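# Pull out the right-side yellow rod and turn it flat

## Task

Find the yellow rod closest to right_arm. Draw it outward until it reaches its stop. Rotate it by 90 degrees so that its player figures end up horizontal. Finish with neither arm, gripper nor camera cable in contact with the rod.

## Robot and tools

ROBOT. There are two six-joint arms, left_arm and right_arm, each with a parallel two-finger gripper and a fisheye wrist camera. The cameras are cam_left_wrist and cam_right_wrist, each 672x504 pixels. The fingers point along the gripper's +z axis and separate along its y axis. end_effector_position is the spot between the pads, roughly 1 cm short of the fingertips. A camera cable resting on the rod counts as that arm touching it.

FRAMES. The scene frame has its origin at table-top height, halfway between the two nominal bases. +x points out over the table, +z points up, and left_arm sits on the +y side. Hand positions in metres and orientations as quat_wxyz are reported in each arm's own base frame. Calibrated bases in the scene frame: left_arm at (-0.028, +0.289, +0.027), right_arm at (-0.040, -0.349, +0.007). Both are almost unrotated and have +z up. Reported hand poses can be off by a few centimetres, more so at long reach.

JOINT ORDER. Every row and every per-arm list uses this order: wrist pitch (joint4), shoulder (joint2), wrist yaw (joint5), wrist roll (joint6), elbow (joint3), waist (joint1). Nominal ranges in rad: waist -2.618..3.054, shoulder 0..3.142, elbow 0..3.142, wrist pitch -1.571..1.571, wrist yaw -1.571..1.571, wrist roll -2.094..2.094. The real ends can differ by up to 0.059 rad.

ROW FORMAT. A row is one flat list of 14 numbers, each in [-1, 1], covering both arms even when only one moves. The first seven are left_arm's six joint numbers followed by its opening. The last seven are the same for right_arm.
- Joint numbers are scaled offsets, not angles. An offset counts from the Joint targets as they stand when the action (or move) begins, not from the previous row. For waist, shoulder and elbow, 1.0 equals 2.224 rad. For wrist pitch, yaw and roll, 1.0 equals 8.485 rad. Sending 0 keeps the current targets. Repeating the same offset in a later action moves the joint further.
- Opening is absolute: +1 fully open, -1 closed. It is not an offset. A 0 is a real command for half-open. To leave a gripper unchanged, resend its present command.

TOOLS.
- execute_actions(actions, cameras): actions is a list of actions, and each action is a list of up to 15 rows. Each row lasts one 1/30 s step. An action lasts 15 steps (0.5 s), and its last row is held for any remaining steps. An empty list only reports state and images. An action is rejected for both arms if it would push a joint more than 0.059 rad beyond its range. If the first action fails this check, or any action is malformed, the whole call is rejected.
- move(target, speed, blend, opening_speed, blocking, cameras): target is one 14-number row or a list of up to 15 rows. Every row's offsets count from the same starting Joint targets. speed is in rad/s for the joint with farthest to travel: 0.01 to 12.57, default 0.5, given as one value or one per target. blend is in rad and rounds corners between listed targets. opening_speed is per second on the -1..+1 scale, minimum 0.2; keep it low when closing on delicate parts. With blocking=false the call returns after about 0.5 s while the motion continues. Moves do not avoid obstacles or the other arm. The result adds a move: line reading done, off_target, moving, held or fault, and possibly limits=held.
- wait(seconds): 0 to 10 s while the arms hold their last command. A running move keeps going.
- stop(): brakes a running move. It needs some distance to brake.
- zoom_image(camera, region): camera is cam_left_wrist or cam_right_wrist. region is [x0, y0, x1, y1] in pixels, with the origin at top-left, at most 504x504.
- read_manual(section): licence texts only.
- finished_scene(scene): scene is an integer 1 to 3. Ending a scene is final, so call it only once the rod is out, flat and untouched.

MOTION LIMITS. Each step, a joint target may run ahead of the measured angle by at most 0.339 rad (waist, shoulder, elbow) or 2.2 rad (wrists). If the targets would move a gripper more than 200 mm from where it is, they are pulled back toward the measured angles. Large offsets can therefore need several actions, and very small ones may not start. The Joint targets line gives the baseline for your next offsets. "joint sent to its limit" means a joint was clipped at its end. "joint command not followed" means the clearance check altered some steps.

RESULT LINES. Joint positions (rad) and Joint velocities (rad/s) come in one block per arm, and each block ends with the pad gap in m (0.094 m when open). "within noise" means that arm is still. grip_measured uses the command scale; with nothing held it can read up to about 2.7 mm wide. Under a firm grip on a rigid part it reads below the part's width. Joint torques include gravity, friction and offsets. Torques 2, 5 and 6 flip sign beyond ±28 N m. Action-call results also list joint positions at sampled steps.

GRIPPING. Fingers press at full force about 0.05 below the opening at first contact (0.11 for small or round parts). To release, command an opening well above grip_measured.

CAUTIONS.
- Avoid dropping parts, letting go of moving parts, fast impacts and hard shoves. Fast moves hit harder, and targets set deep past a contact press harder.
- Never let the two arms collide or squeeze each other.
- An arm blocked by an object keeps pushing. Relieve it by commanding its targets back past its measured positions.
- Motors heat when holding loads, reaching far or straining. A MOTOR HOT line appears at 75 °C. At 90 °C the arm folds and stops working. At 100 °C it collapses.
- The simulation keeps running while you think, so plan briefly.

Each tool is called after "Call:" by a JSON object that holds its "fn" and its "kwargs", one argument or row to a line.

## Session

Call:
{"fn": "execute_actions", "kwargs": {
  "actions": []
}}

Scene clock: 0.00 s.
left_arm: end_effector_position=(+0.4007, +0.0076, +0.1253) grip_measured=+1.000 end_effector_quat_wxyz=(+0.625, -0.028, +0.778, +0.057) | right_arm: end_effector_position=(+0.3999, -0.0295, +0.1148) grip_measured=+1.000 end_effector_quat_wxyz=(+0.608, +0.063, +0.791, -0.024)
Joint names: [wrist pitch, shoulder, wrist yaw, wrist roll, elbow, waist]
Joint positions: left_arm=[0.966 1.539 -0.191 0.014 0.356 -0.068 0.094] | right_arm=[0.914 1.54 0.071 0.059 0.363 -0.045 0.094]
Joint velocities: within noise
Joint torques (N m): no reading
Heat: left arm: 47 °C; right arm: 43 °C.
Joint targets: left_arm=[0.959 1.536 -0.192 0.014 0.359 -0.068] | right_arm=[0.904 1.537 0.071 0.060 0.366 -0.045]
Tool commands: left_gripper/opening=+1.0 right_gripper/opening=+1.0

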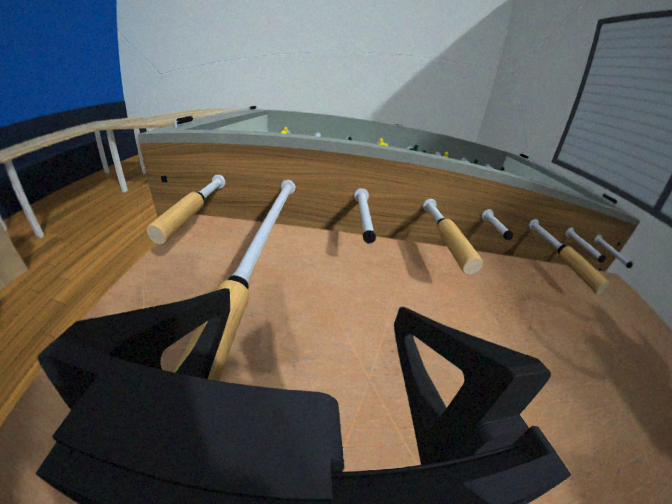

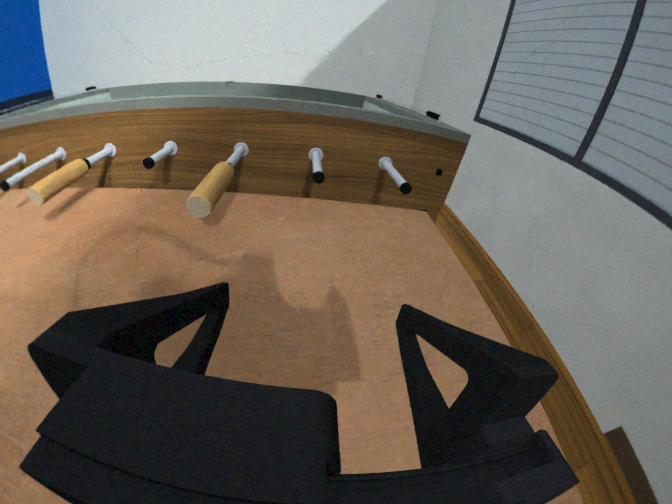

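Call:
{"fn": "zoom_image", "kwargs": {
  "camera": "cam_right_wrist",
  "region": [140, 80, 440, 280]
}}

Call:
{"fn": "zoom_image", "kwargs": {
  "camera": "cam_left_wrist",
  "region": [240, 90, 640, 310]
}}

Scaled by 1.680 (camera's finer frame: 960x720).

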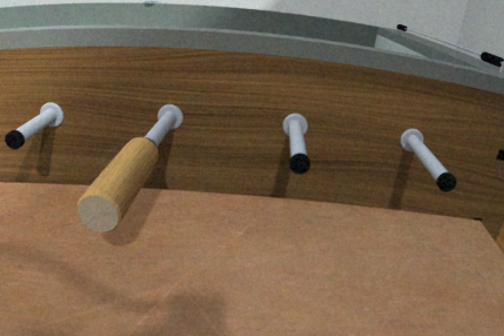

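Scaled by 1.260 (camera's finer frame: 960x720).

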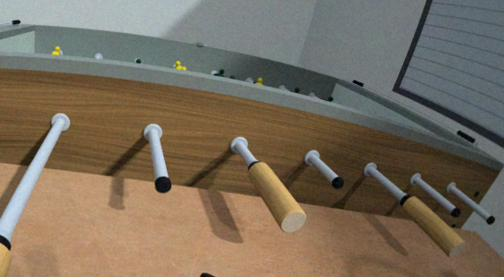

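Call:
{"fn": "move", "kwargs": {
  "target": [0,0,0,0,0,0,1,0.0576,0.2963,0.0374,-0.0071,0.1515,0.1803,1],
  "speed": 0.7
}}

Scene clock: 86.87 s.
left_arm: end_effector_position=(+0.4007, +0.0076, +0.1253) grip_measured=+1.000 end_effector_quat_wxyz=(+0.625, -0.028, +0.778, +0.057) | right_arm: end_effector_position=(+0.4754, +0.1062, +0.0662) grip_measured=+1.000 end_effector_quat_wxyz=(+0.665, -0.004, +0.746, -0.025)
Joint positions: left_arm=[0.966 1.539 -0.191 0.014 0.356 -0.068 0.094] | right_arm=[1.374 2.18 0.387 0.003 0.683 0.356 0.094]
Joint torques (N m): left_arm=[1.84 -6.34 -0.03 0 5.34 -0.05] | right_arm=[1.84 -6.84 0.05 -0.02 5.15 0.02]
Heat: left arm: 46 °C; right arm: 44 °C.
Joint targets: left_arm=[0.959 1.536 -0.192 0.014 0.359 -0.068] | right_arm=[1.393 2.196 0.388 0.000 0.703 0.356]
move: done
cam_right_wrist: T_world_to_cam=[[-0.0559738, -0.972831, 0.224648, 0.105767], [-0.504221, -0.166658, -0.847341, 0.346133], [0.861759, -0.160701, -0.481193, -0.243], [0, 0, 0, 1]] pos_world=[0.389855, 0.121528, 0.152602]

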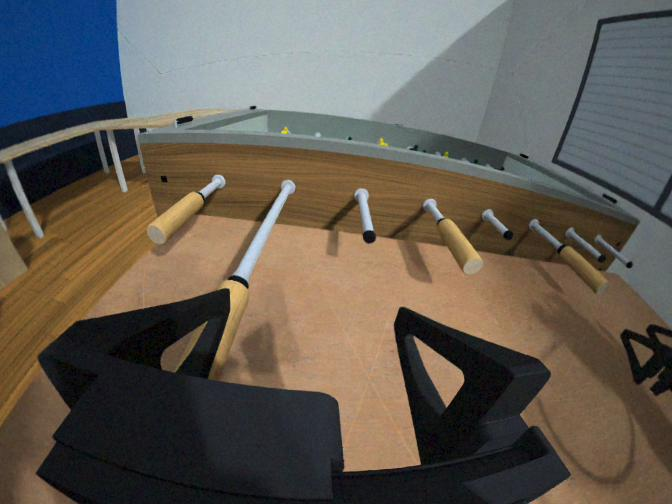

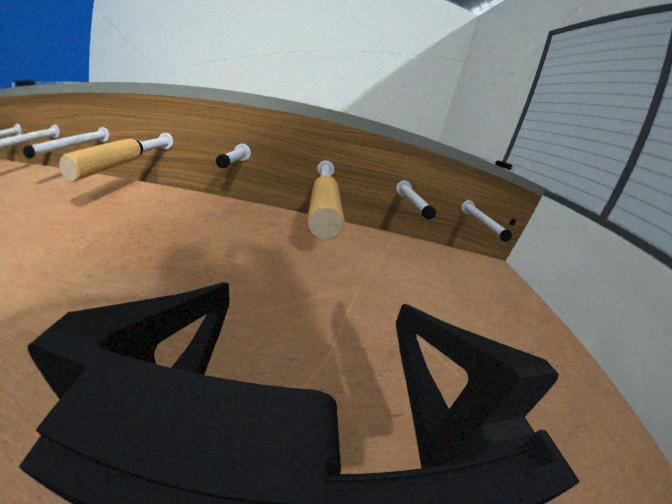

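Call:
{"fn": "move", "kwargs": {
  "target": [
    [0,0,0,0,0,0,1,-0.0243,0.056,-0.0089,0,0.1488,-0.0339,1],
    [0,0,0,0,0,0,1,-0.0506,0.1317,-0.0147,0,0.3246,-0.0564,1]
  ],
  "blend": 0.05,
  "speed": 0.4,
  "cameras": ["cam_right_wrist"]
}}

Scene clock: 105.17 s.
left_arm: end_effector_position=(+0.4007, +0.0076, +0.1253) grip_measured=+1.000 end_effector_quat_wxyz=(+0.625, -0.028, +0.778, +0.057) | right_arm: end_effector_position=(+0.6314, +0.1035, +0.0796) grip_measured=+1.000 end_effector_quat_wxyz=(+0.677, +0.008, +0.735, -0.022)
Joint positions: left_arm=[0.966 1.539 -0.191 0.014 0.356 -0.068 0.094] | right_arm=[0.975 2.461 0.28 0.003 1.4 0.238 0.094]
Joint torques (N m): left_arm=[1.83 -6.38 -0.05 0.01 5.34 -0.03] | right_arm=[1.63 -9.68 -0.1 -0.03 7.65 -0.62]
Heat: left arm: 45 °C; right arm: 46 °C.
Joint targets: left_arm=[0.959 1.536 -0.192 0.014 0.359 -0.068] | right_arm=[0.963 2.489 0.263 0.000 1.425 0.231]
move: done
cam_right_wrist: T_world_to_cam=[[-0.0746191, -0.976582, 0.201792, 0.122865], [-0.47794, -0.142577, -0.866744, 0.418153], [0.875218, -0.16112, -0.456108, -0.381812], [0, 0, 0, 1]] pos_world=[0.543189, 0.11809, 0.163491]

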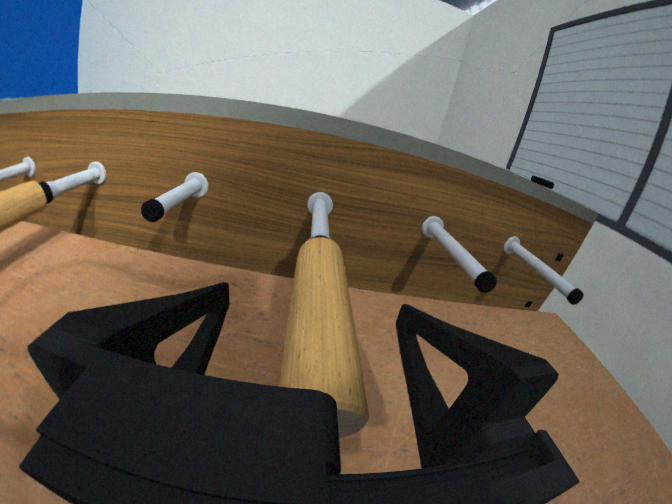

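Call:
{"fn": "move", "kwargs": {
  "target": [
    [0,0,0,0,0,0,1,0,0.009,0,0,0,0,1],
    [0,0,0,0,0,0,1,0,0.009,0,0,0,0,-0.9]
  ],
  "speed": 0.2,
  "opening_speed": 1,
  "cameras": ["cam_right_wrist"]
}}

Scene clock: 118.30 s.
left_arm: end_effector_position=(+0.4007, +0.0076, +0.1253) grip_measured=+1.000 end_effector_quat_wxyz=(+0.625, -0.028, +0.778, +0.057) | right_arm: end_effector_position=(+0.6304, +0.1032, +0.0646) grip_measured=-0.313 end_effector_quat_wxyz=(+0.668, +0.005, +0.744, -0.023)
Joint positions: left_arm=[0.966 1.539 -0.191 0.014 0.356 -0.068 0.094] | right_arm=[0.972 2.484 0.276 0.003 1.4 0.237 0.032]
Joint torques (N m): left_arm=[1.84 -6.35 -0.04 0.02 5.31 -0.06] | right_arm=[1.65 -9.91 -0.08 -0.03 7.57 -0.54]
Heat: left arm: 45 °C; right arm: 46 °C.
Joint targets: left_arm=[0.959 1.536 -0.192 0.014 0.359 -0.068] | right_arm=[0.963 2.509 0.264 0.000 1.425 0.231]
move: done
cam_right_wrist: T_world_to_cam=[[-0.0668436, -0.975562, 0.209311, 0.119957], [-0.499626, -0.148858, -0.853355, 0.418149], [0.863658, -0.161619, -0.477466, -0.3791], [0, 0, 0, 1]] pos_world=[0.544349, 0.118001, 0.150714]

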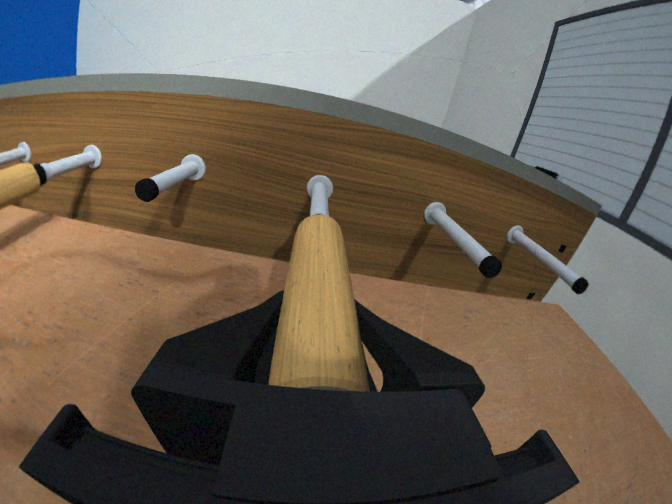

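Call:
{"fn": "move", "kwargs": {
  "target": [
    [0,0,0,0,0,0,1,0.0263,-0.0812,0.0057,0,-0.1758,0.0223,-0.9],
    [0,0,0,0,0,0,1,0.0507,-0.1371,0.0146,0,-0.3246,0.0562,-0.9]
  ],
  "speed": 0.35,
  "blend": 0.05
}}

Scene clock: 137.03 s.
left_arm: end_effector_position=(+0.4007, +0.0076, +0.1253) grip_measured=+1.000 end_effector_quat_wxyz=(+0.625, -0.028, +0.778, +0.057) | right_arm: end_effector_position=(+0.4970, +0.1031, +0.0594) grip_measured=-0.313 end_effector_quat_wxyz=(+0.665, +0.000, +0.746, -0.029)
Joint positions: left_arm=[0.966 1.539 -0.191 0.014 0.356 -0.068 0.094] | right_arm=[1.343 2.24 0.371 0.001 0.773 0.33 0.032]
Joint torques (N m): left_arm=[1.84 -6.35 -0.05 0 5.34 -0.08] | right_arm=[2.17 -11.6 0.25 -0.01 -1.36 2.3]
Heat: left arm: 45 °C; right arm: 46 °C.
Joint targets: left_arm=[0.959 1.536 -0.192 0.014 0.359 -0.068] | right_arm=[1.394 2.204 0.387 0.000 0.703 0.356]
move: off_target (right_arm); right_arm: the elbow is farthest, 0.070 rad from its target
cam_right_wrist: T_world_to_cam=[[-0.0657626, -0.97203, 0.225463, 0.110278], [-0.50618, -0.162225, -0.847033, 0.351339], [0.859917, -0.169828, -0.481354, -0.263486], [0, 0, 0, 1]] pos_world=[0.411669, 0.119442, 0.145902]

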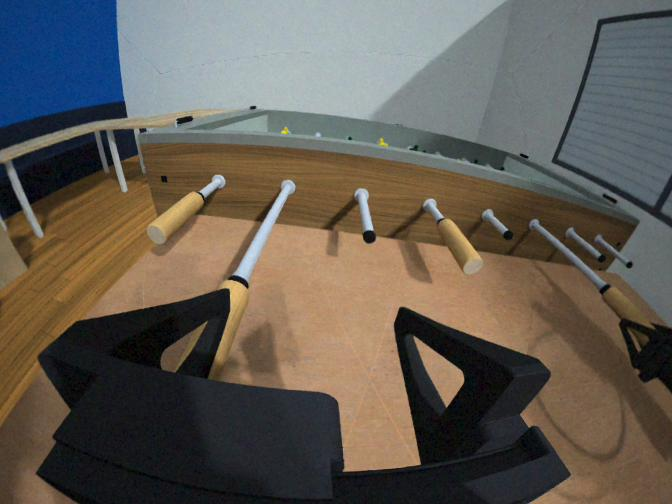

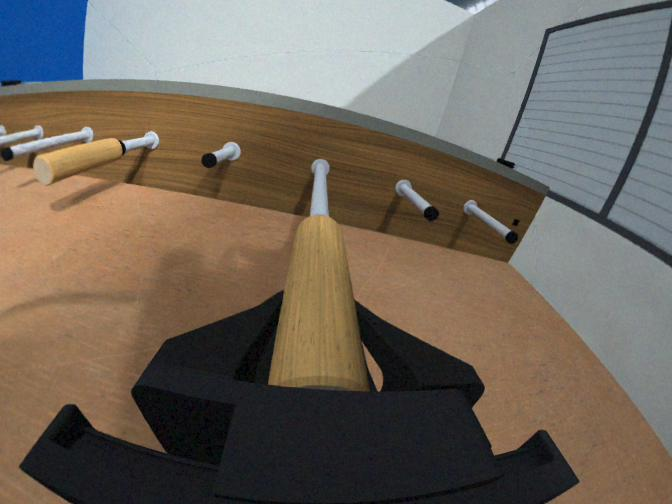

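Call:
{"fn": "move", "kwargs": {
  "target": [0,0,0,0,0,0,1,0.006,-0.014,0.0024,0,-0.04,0.0112,-0.9],
  "speed": 0.2,
  "cameras": ["cam_right_wrist"]
}}

Scene clock: 145.33 s.
left_arm: end_effector_position=(+0.4007, +0.0076, +0.1253) grip_measured=+1.000 end_effector_quat_wxyz=(+0.625, -0.028, +0.778, +0.057) | right_arm: end_effector_position=(+0.4959, +0.1030, +0.0616) grip_measured=-0.313 end_effector_quat_wxyz=(+0.664, -0.001, +0.747, -0.029)
Joint positions: left_arm=[0.966 1.539 -0.191 0.014 0.356 -0.068 0.094] | right_arm=[1.334 2.226 0.369 0.001 0.767 0.33 0.032]
Joint torques (N m): left_arm=[1.83 -6.35 -0.04 0 5.3 -0.06] | right_arm=[2.72 -13.03 0.49 0 -7.77 4.53]
Heat: left arm: 45 °C; right arm: 47 °C.
Joint targets: left_arm=[0.959 1.536 -0.192 0.014 0.359 -0.068] | right_arm=[1.445 2.173 0.408 0.000 0.614 0.381]
move: off_target (right_arm); right_arm: the elbow is farthest, 0.153 rad from its target
cam_right_wrist: T_world_to_cam=[[-0.0637633, -0.972011, 0.226115, 0.108556], [-0.507794, -0.163451, -0.84583, 0.353467], [0.859116, -0.168753, -0.483159, -0.261039], [0, 0, 0, 1]] pos_world=[0.410673, 0.119242, 0.148303]

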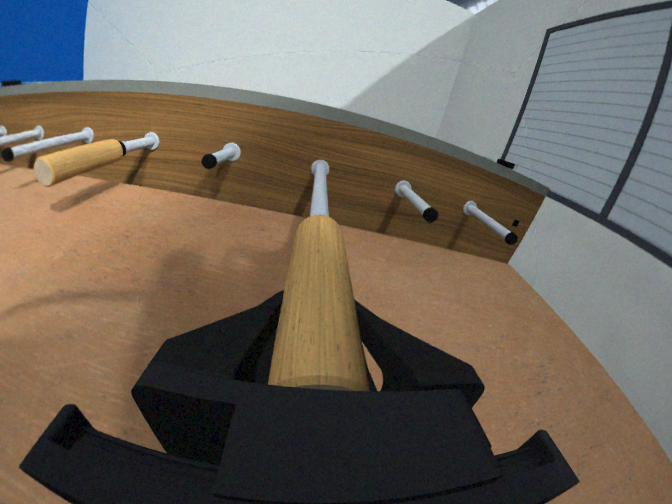

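Call:
{"fn": "move", "kwargs": {
  "target": [
    [0,0,0,0,0,0,1,0.0052,0.0445,-0.0049,0,0.0625,-0.0211,-0.9],
    [0,0,0,0,0,0,1,0.0052,0.0445,-0.0049,0.187,0.0625,-0.0211,-0.9]
  ],
  "speed": [0.3,0.7]
}}

Scene clock: 163.87 s.
left_arm: end_effector_position=(+0.4007, +0.0076, +0.1253) grip_measured=+1.000 end_effector_quat_wxyz=(+0.625, -0.028, +0.778, +0.057) | right_arm: end_effector_position=(+0.5000, +0.1148, +0.0739) grip_measured=-0.314 end_effector_quat_wxyz=(+0.489, +0.497, +0.520, +0.494)
Joint positions: left_arm=[0.966 1.539 -0.191 0.014 0.356 -0.068 0.094] | right_arm=[1.448 2.265 0.297 1.563 0.781 0.326 0.032]
Joint torques (N m): left_arm=[1.85 -6.37 -0.04 0 5.35 -0.09] | right_arm=[2.09 -8.18 0.8 0.28 1.7 0.76]
Heat: left arm: 45 °C; right arm: 52 °C.
Joint targets: left_arm=[0.959 1.536 -0.192 0.014 0.359 -0.068] | right_arm=[1.489 2.272 0.366 1.587 0.753 0.334]
move: off_target (right_arm); right_arm: the wrist yaw is farthest, 0.069 rad from its target
cam_right_wrist: T_world_to_cam=[[-0.0773982, -0.198223, -0.977096, 0.12439], [-0.429322, 0.891145, -0.146778, 0.155883], [0.899829, 0.408128, -0.154074, -0.367619], [0, 0, 0, 1]] pos_world=[0.407345, 0.0357784, 0.0877803]

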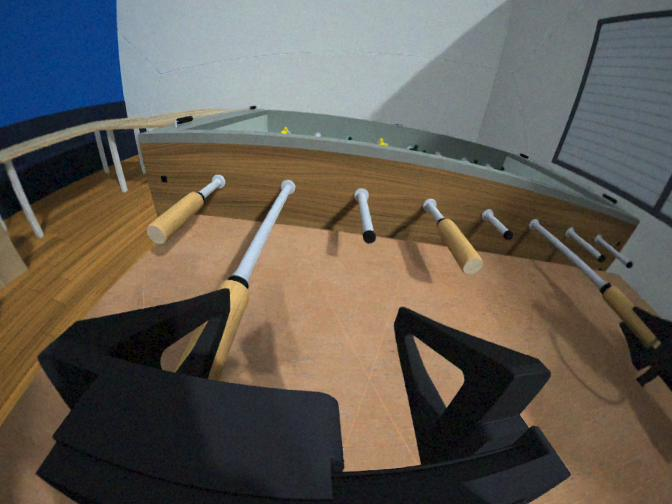

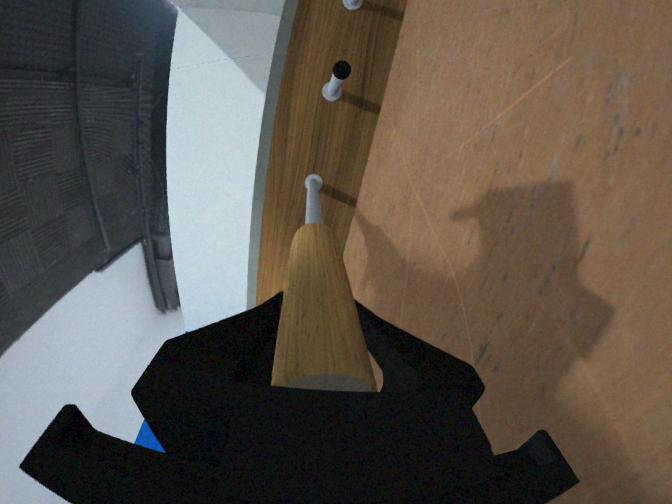

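Call:
{"fn": "zoom_image", "kwargs": {
  "camera": "cam_left_wrist",
  "region": [260, 100, 540, 180]
}}

Call:
{"fn": "move", "kwargs": {
  "target": [0,0,0,0,0,0,1,0,0,0,0,-0.028,0.006,-0.9],
  "speed": 0.2
}}

Scaled by 1.800 (camera's finer frame: 960x720).

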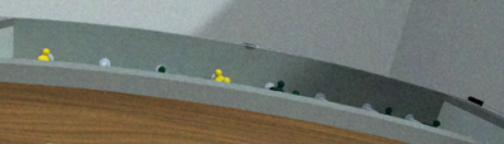

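Scene clock: 178.63 s.
left_arm: end_effector_position=(+0.4007, +0.0076, +0.1253) grip_measured=+1.000 end_effector_quat_wxyz=(+0.625, -0.028, +0.778, +0.057) | right_arm: end_effector_position=(+0.4978, +0.1140, +0.0712) grip_measured=-0.314 end_effector_quat_wxyz=(+0.487, +0.498, +0.522, +0.491)
Joint positions: left_arm=[0.966 1.539 -0.191 0.014 0.356 -0.068 0.094] | right_arm=[1.45 2.265 0.297 1.564 0.771 0.326 0.032]
Joint torques (N m): left_arm=[1.85 -6.35 -0.04 0.01 5.35 -0.05] | right_arm=[2.08 -8.18 0.8 0.25 -2.29 1.95]
Heat: left arm: 44 °C; right arm: 50 °C.
Joint targets: left_arm=[0.959 1.536 -0.192 0.014 0.359 -0.068] | right_arm=[1.489 2.272 0.366 1.586 0.691 0.347]
move: off_target (right_arm); right_arm: the elbow is farthest, 0.080 rad from its target
cam_right_wrist: T_world_to_cam=[[-0.0848124, -0.200028, -0.976113, 0.125203], [-0.430419, 0.89088, -0.145163, 0.155692], [0.898636, 0.407826, -0.161653, -0.364468], [0, 0, 0, 1]] pos_world=[0.405155, 0.0349808, 0.085895]

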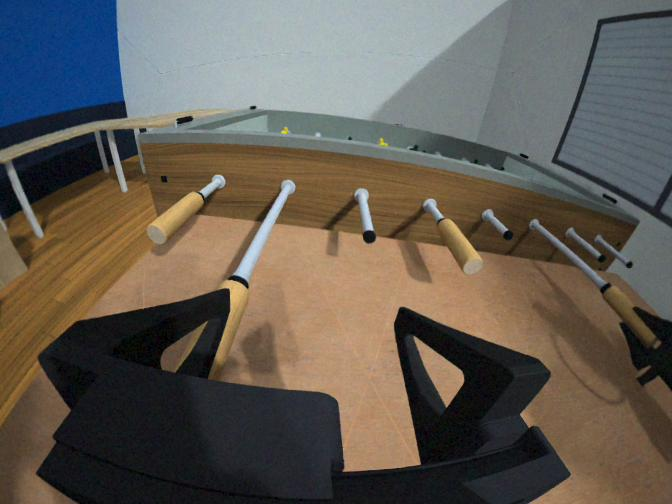

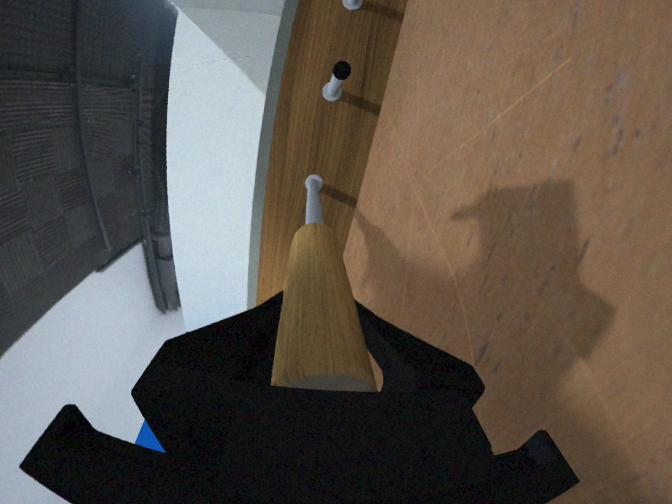

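Call:
{"fn": "move", "kwargs": {
  "target": [
    [0,0,0,0,0,0,1,-0.0026,0.004,-0.0072,-0.0007,0.031,-0.0054,-0.9]
  ],
  "speed": 0.2,
  "cameras": []
}}

Call:
{"fn": "move", "kwargs": {
  "target": [
    [0,0,0,0,0,0,1,0,0,0,0,0,0,-0.1]
  ],
  "opening_speed": 0.3,
  "cameras": ["cam_right_wrist"]
}}

Scene clock: 203.53 s.
left_arm: end_effector_position=(+0.4007, +0.0076, +0.1253) grip_measured=+1.000 end_effector_quat_wxyz=(+0.625, -0.028, +0.778, +0.057) | right_arm: end_effector_position=(+0.4997, +0.1154, +0.0726) grip_measured=-0.314 end_effector_quat_wxyz=(+0.486, +0.495, +0.523, +0.496)
Joint positions: left_arm=[0.966 1.539 -0.191 0.014 0.356 -0.068 0.094] | right_arm=[1.451 2.268 0.286 1.564 0.779 0.323 0.032]
Joint torques (N m): left_arm=[1.83 -6.37 -0.05 0.02 5.3 -0.08] | right_arm=[1.87 -7.69 0.25 0.18 2.28 1.05]
Heat: left arm: 44 °C; right arm: 49 °C.
Joint targets: left_arm=[0.959 1.536 -0.192 0.014 0.359 -0.068] | right_arm=[1.466 2.281 0.305 1.581 0.760 0.335]
move: done

Scene clock: 206.40 s.
left_arm: end_effector_position=(+0.4007, +0.0076, +0.1253) grip_measured=+1.000 end_effector_quat_wxyz=(+0.625, -0.028, +0.778, +0.057) | right_arm: end_effector_position=(+0.4982, +0.1152, +0.0689) grip_measured=-0.102 end_effector_quat_wxyz=(+0.482, +0.502, +0.523, +0.492)
Joint positions: left_arm=[0.966 1.539 -0.191 0.014 0.356 -0.068 0.094] | right_arm=[1.441 2.268 0.296 1.576 0.774 0.327 0.042]
Joint torques (N m): left_arm=[1.84 -6.37 -0.05 0 5.34 -0.06] | right_arm=[1.96 -7.69 0.16 0.06 2.56 0.73]
Heat: left arm: 44 °C; right arm: 49 °C.
Joint targets: left_arm=[0.959 1.536 -0.192 0.014 0.359 -0.068] | right_arm=[1.466 2.281 0.305 1.580 0.760 0.335]
move: done
cam_right_wrist: T_world_to_cam=[[-0.0922022, -0.190805, -0.977288, 0.12595], [-0.433407, 0.891311, -0.133129, 0.155067], [0.896469, 0.411288, -0.164877, -0.364821], [0, 0, 0, 1]] pos_world=[0.405871, 0.0358656, 0.0835823]

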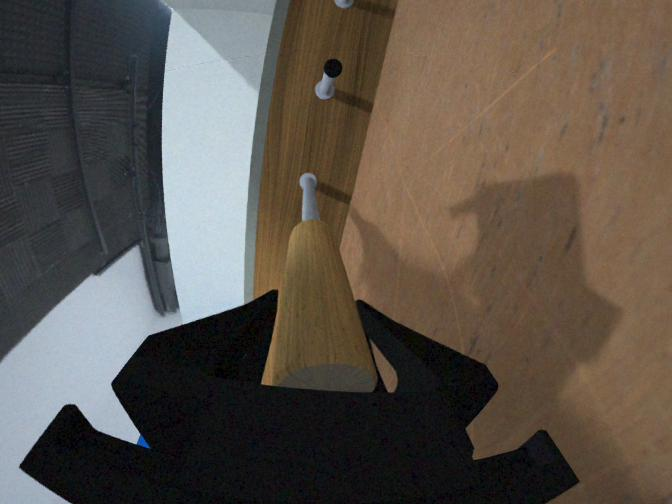

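Call:
{"fn": "move", "kwargs": {
  "target": [
    [0,0,0,0,0,0,1,0,-0.0063,0,0,0,0,-0.1],
    [0,0,0,0,0,0,1,0.0044,-0.0483,0.0054,0,-0.0686,0.02,-0.1]
  ],
  "speed": 0.25
}}

Scene clock: 219.13 s.
left_arm: end_effector_position=(+0.4007, +0.0076, +0.1253) grip_measured=+1.000 end_effector_quat_wxyz=(+0.625, -0.028, +0.778, +0.057) | right_arm: end_effector_position=(+0.4599, +0.1163, +0.0637) grip_measured=-0.102 end_effector_quat_wxyz=(+0.475, +0.508, +0.539, +0.475)
Joint positions: left_arm=[0.966 1.539 -0.191 0.014 0.356 -0.068 0.094] | right_arm=[1.468 2.192 0.341 1.577 0.621 0.371 0.042]
Joint torques (N m): left_arm=[1.84 -6.31 -0.04 0.01 5.31 -0.01] | right_arm=[2.05 -9.33 0.17 0.05 2.18 0.73]
Heat: left arm: 44 °C; right arm: 50 °C.
Joint targets: left_arm=[0.959 1.536 -0.192 0.014 0.359 -0.068] | right_arm=[1.504 2.174 0.351 1.581 0.607 0.379]
move: done
cam_right_wrist: T_world_to_cam=[[-0.137789, -0.210548, -0.967824, 0.140198], [-0.439624, 0.888617, -0.130727, 0.139853], [0.88755, 0.407466, -0.215004, -0.324075], [0, 0, 0, 1]] pos_world=[0.368433, 0.0372927, 0.0842923]

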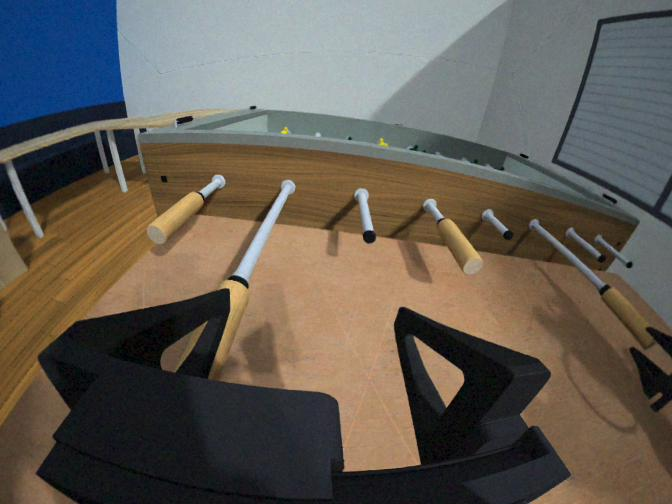

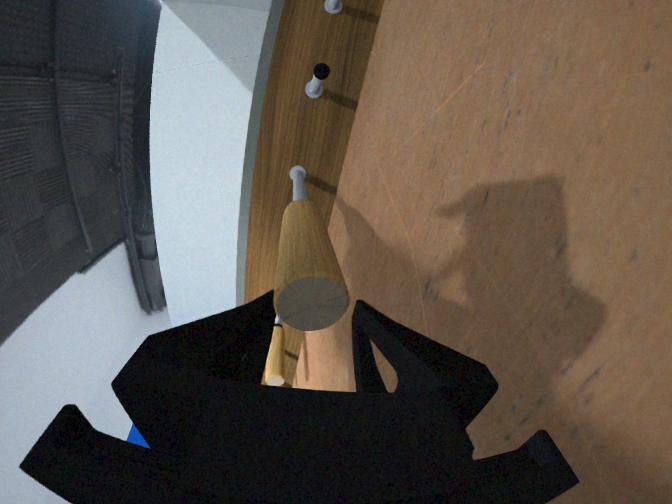

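Call:
{"fn": "move", "kwargs": {
  "target": [
    [0,0,0,0,0,0,1,0,-0.008,0,0,0,0,-0.1],
    [0,0,0,0,0,0,1,0.0048,-0.050,0.0069,0,-0.0798,0.0265,-0.1]
  ],
  "speed": 0.25
}}

Call:
{"fn": "zoom_image", "kwargs": {
  "camera": "cam_left_wrist",
  "region": [400, 120, 672, 400]
}}

Scene clock: 228.07 s.
left_arm: end_effector_position=(+0.4007, +0.0076, +0.1253) grip_measured=+1.000 end_effector_quat_wxyz=(+0.625, -0.028, +0.778, +0.057) | right_arm: end_effector_position=(+0.4136, +0.1150, +0.0643) grip_measured=-0.102 end_effector_quat_wxyz=(+0.469, +0.512, +0.556, +0.457)
Joint positions: left_arm=[0.966 1.539 -0.191 0.014 0.356 -0.068 0.094] | right_arm=[1.482 2.08 0.398 1.577 0.442 0.431 0.042]
Joint torques (N m): left_arm=[1.84 -6.34 -0.04 0 5.34 -0.03] | right_arm=[2.27 -8.05 0.16 0.05 1.92 0.73]
Heat: left arm: 44 °C; right arm: 51 °C.
Joint targets: left_arm=[0.959 1.536 -0.192 0.014 0.359 -0.068] | right_arm=[1.544 2.062 0.409 1.580 0.430 0.438]
move: off_target (right_arm); right_arm: the wrist pitch is farthest, 0.062 rad from its target
cam_right_wrist: T_world_to_cam=[[-0.180815, -0.237018, -0.954531, 0.154182], [-0.447091, 0.884261, -0.134878, 0.124546], [0.876023, 0.402374, -0.265856, -0.27367], [0, 0, 0, 1]] pos_world=[0.323303, 0.0365303, 0.0912131]

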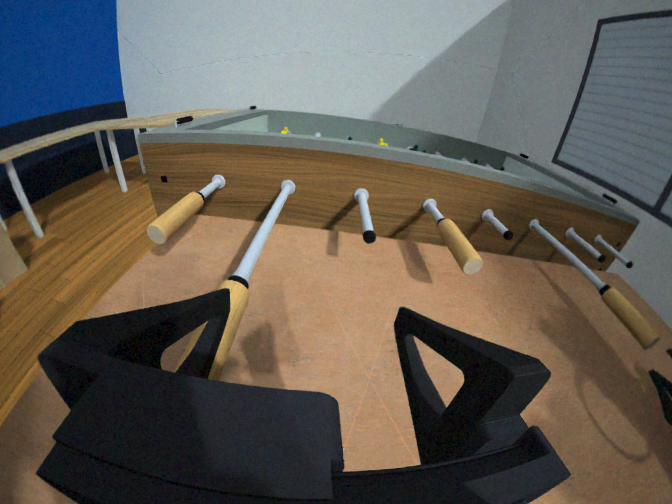

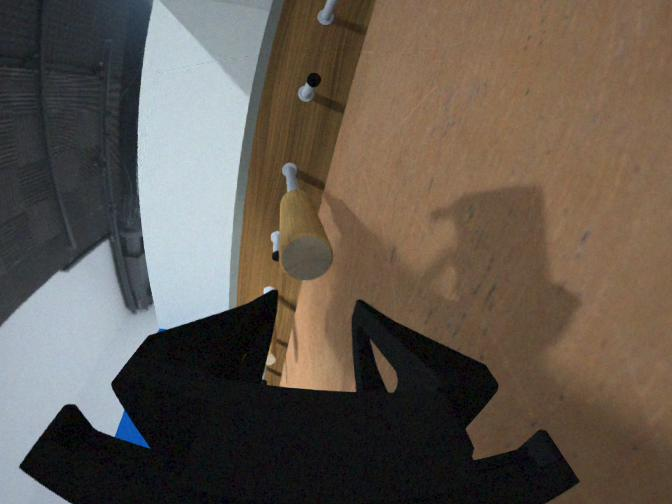

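Scaled by 1.800 (camera's finer frame: 960x720).

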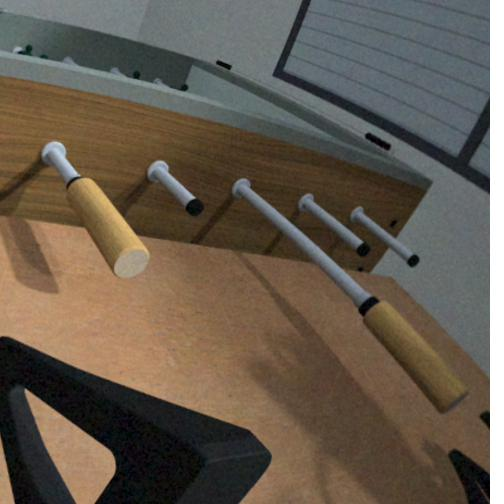

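Call:
{"fn": "finished_scene", "kwargs": {
  "scene": 1
}}

The scene is finished: the task was done.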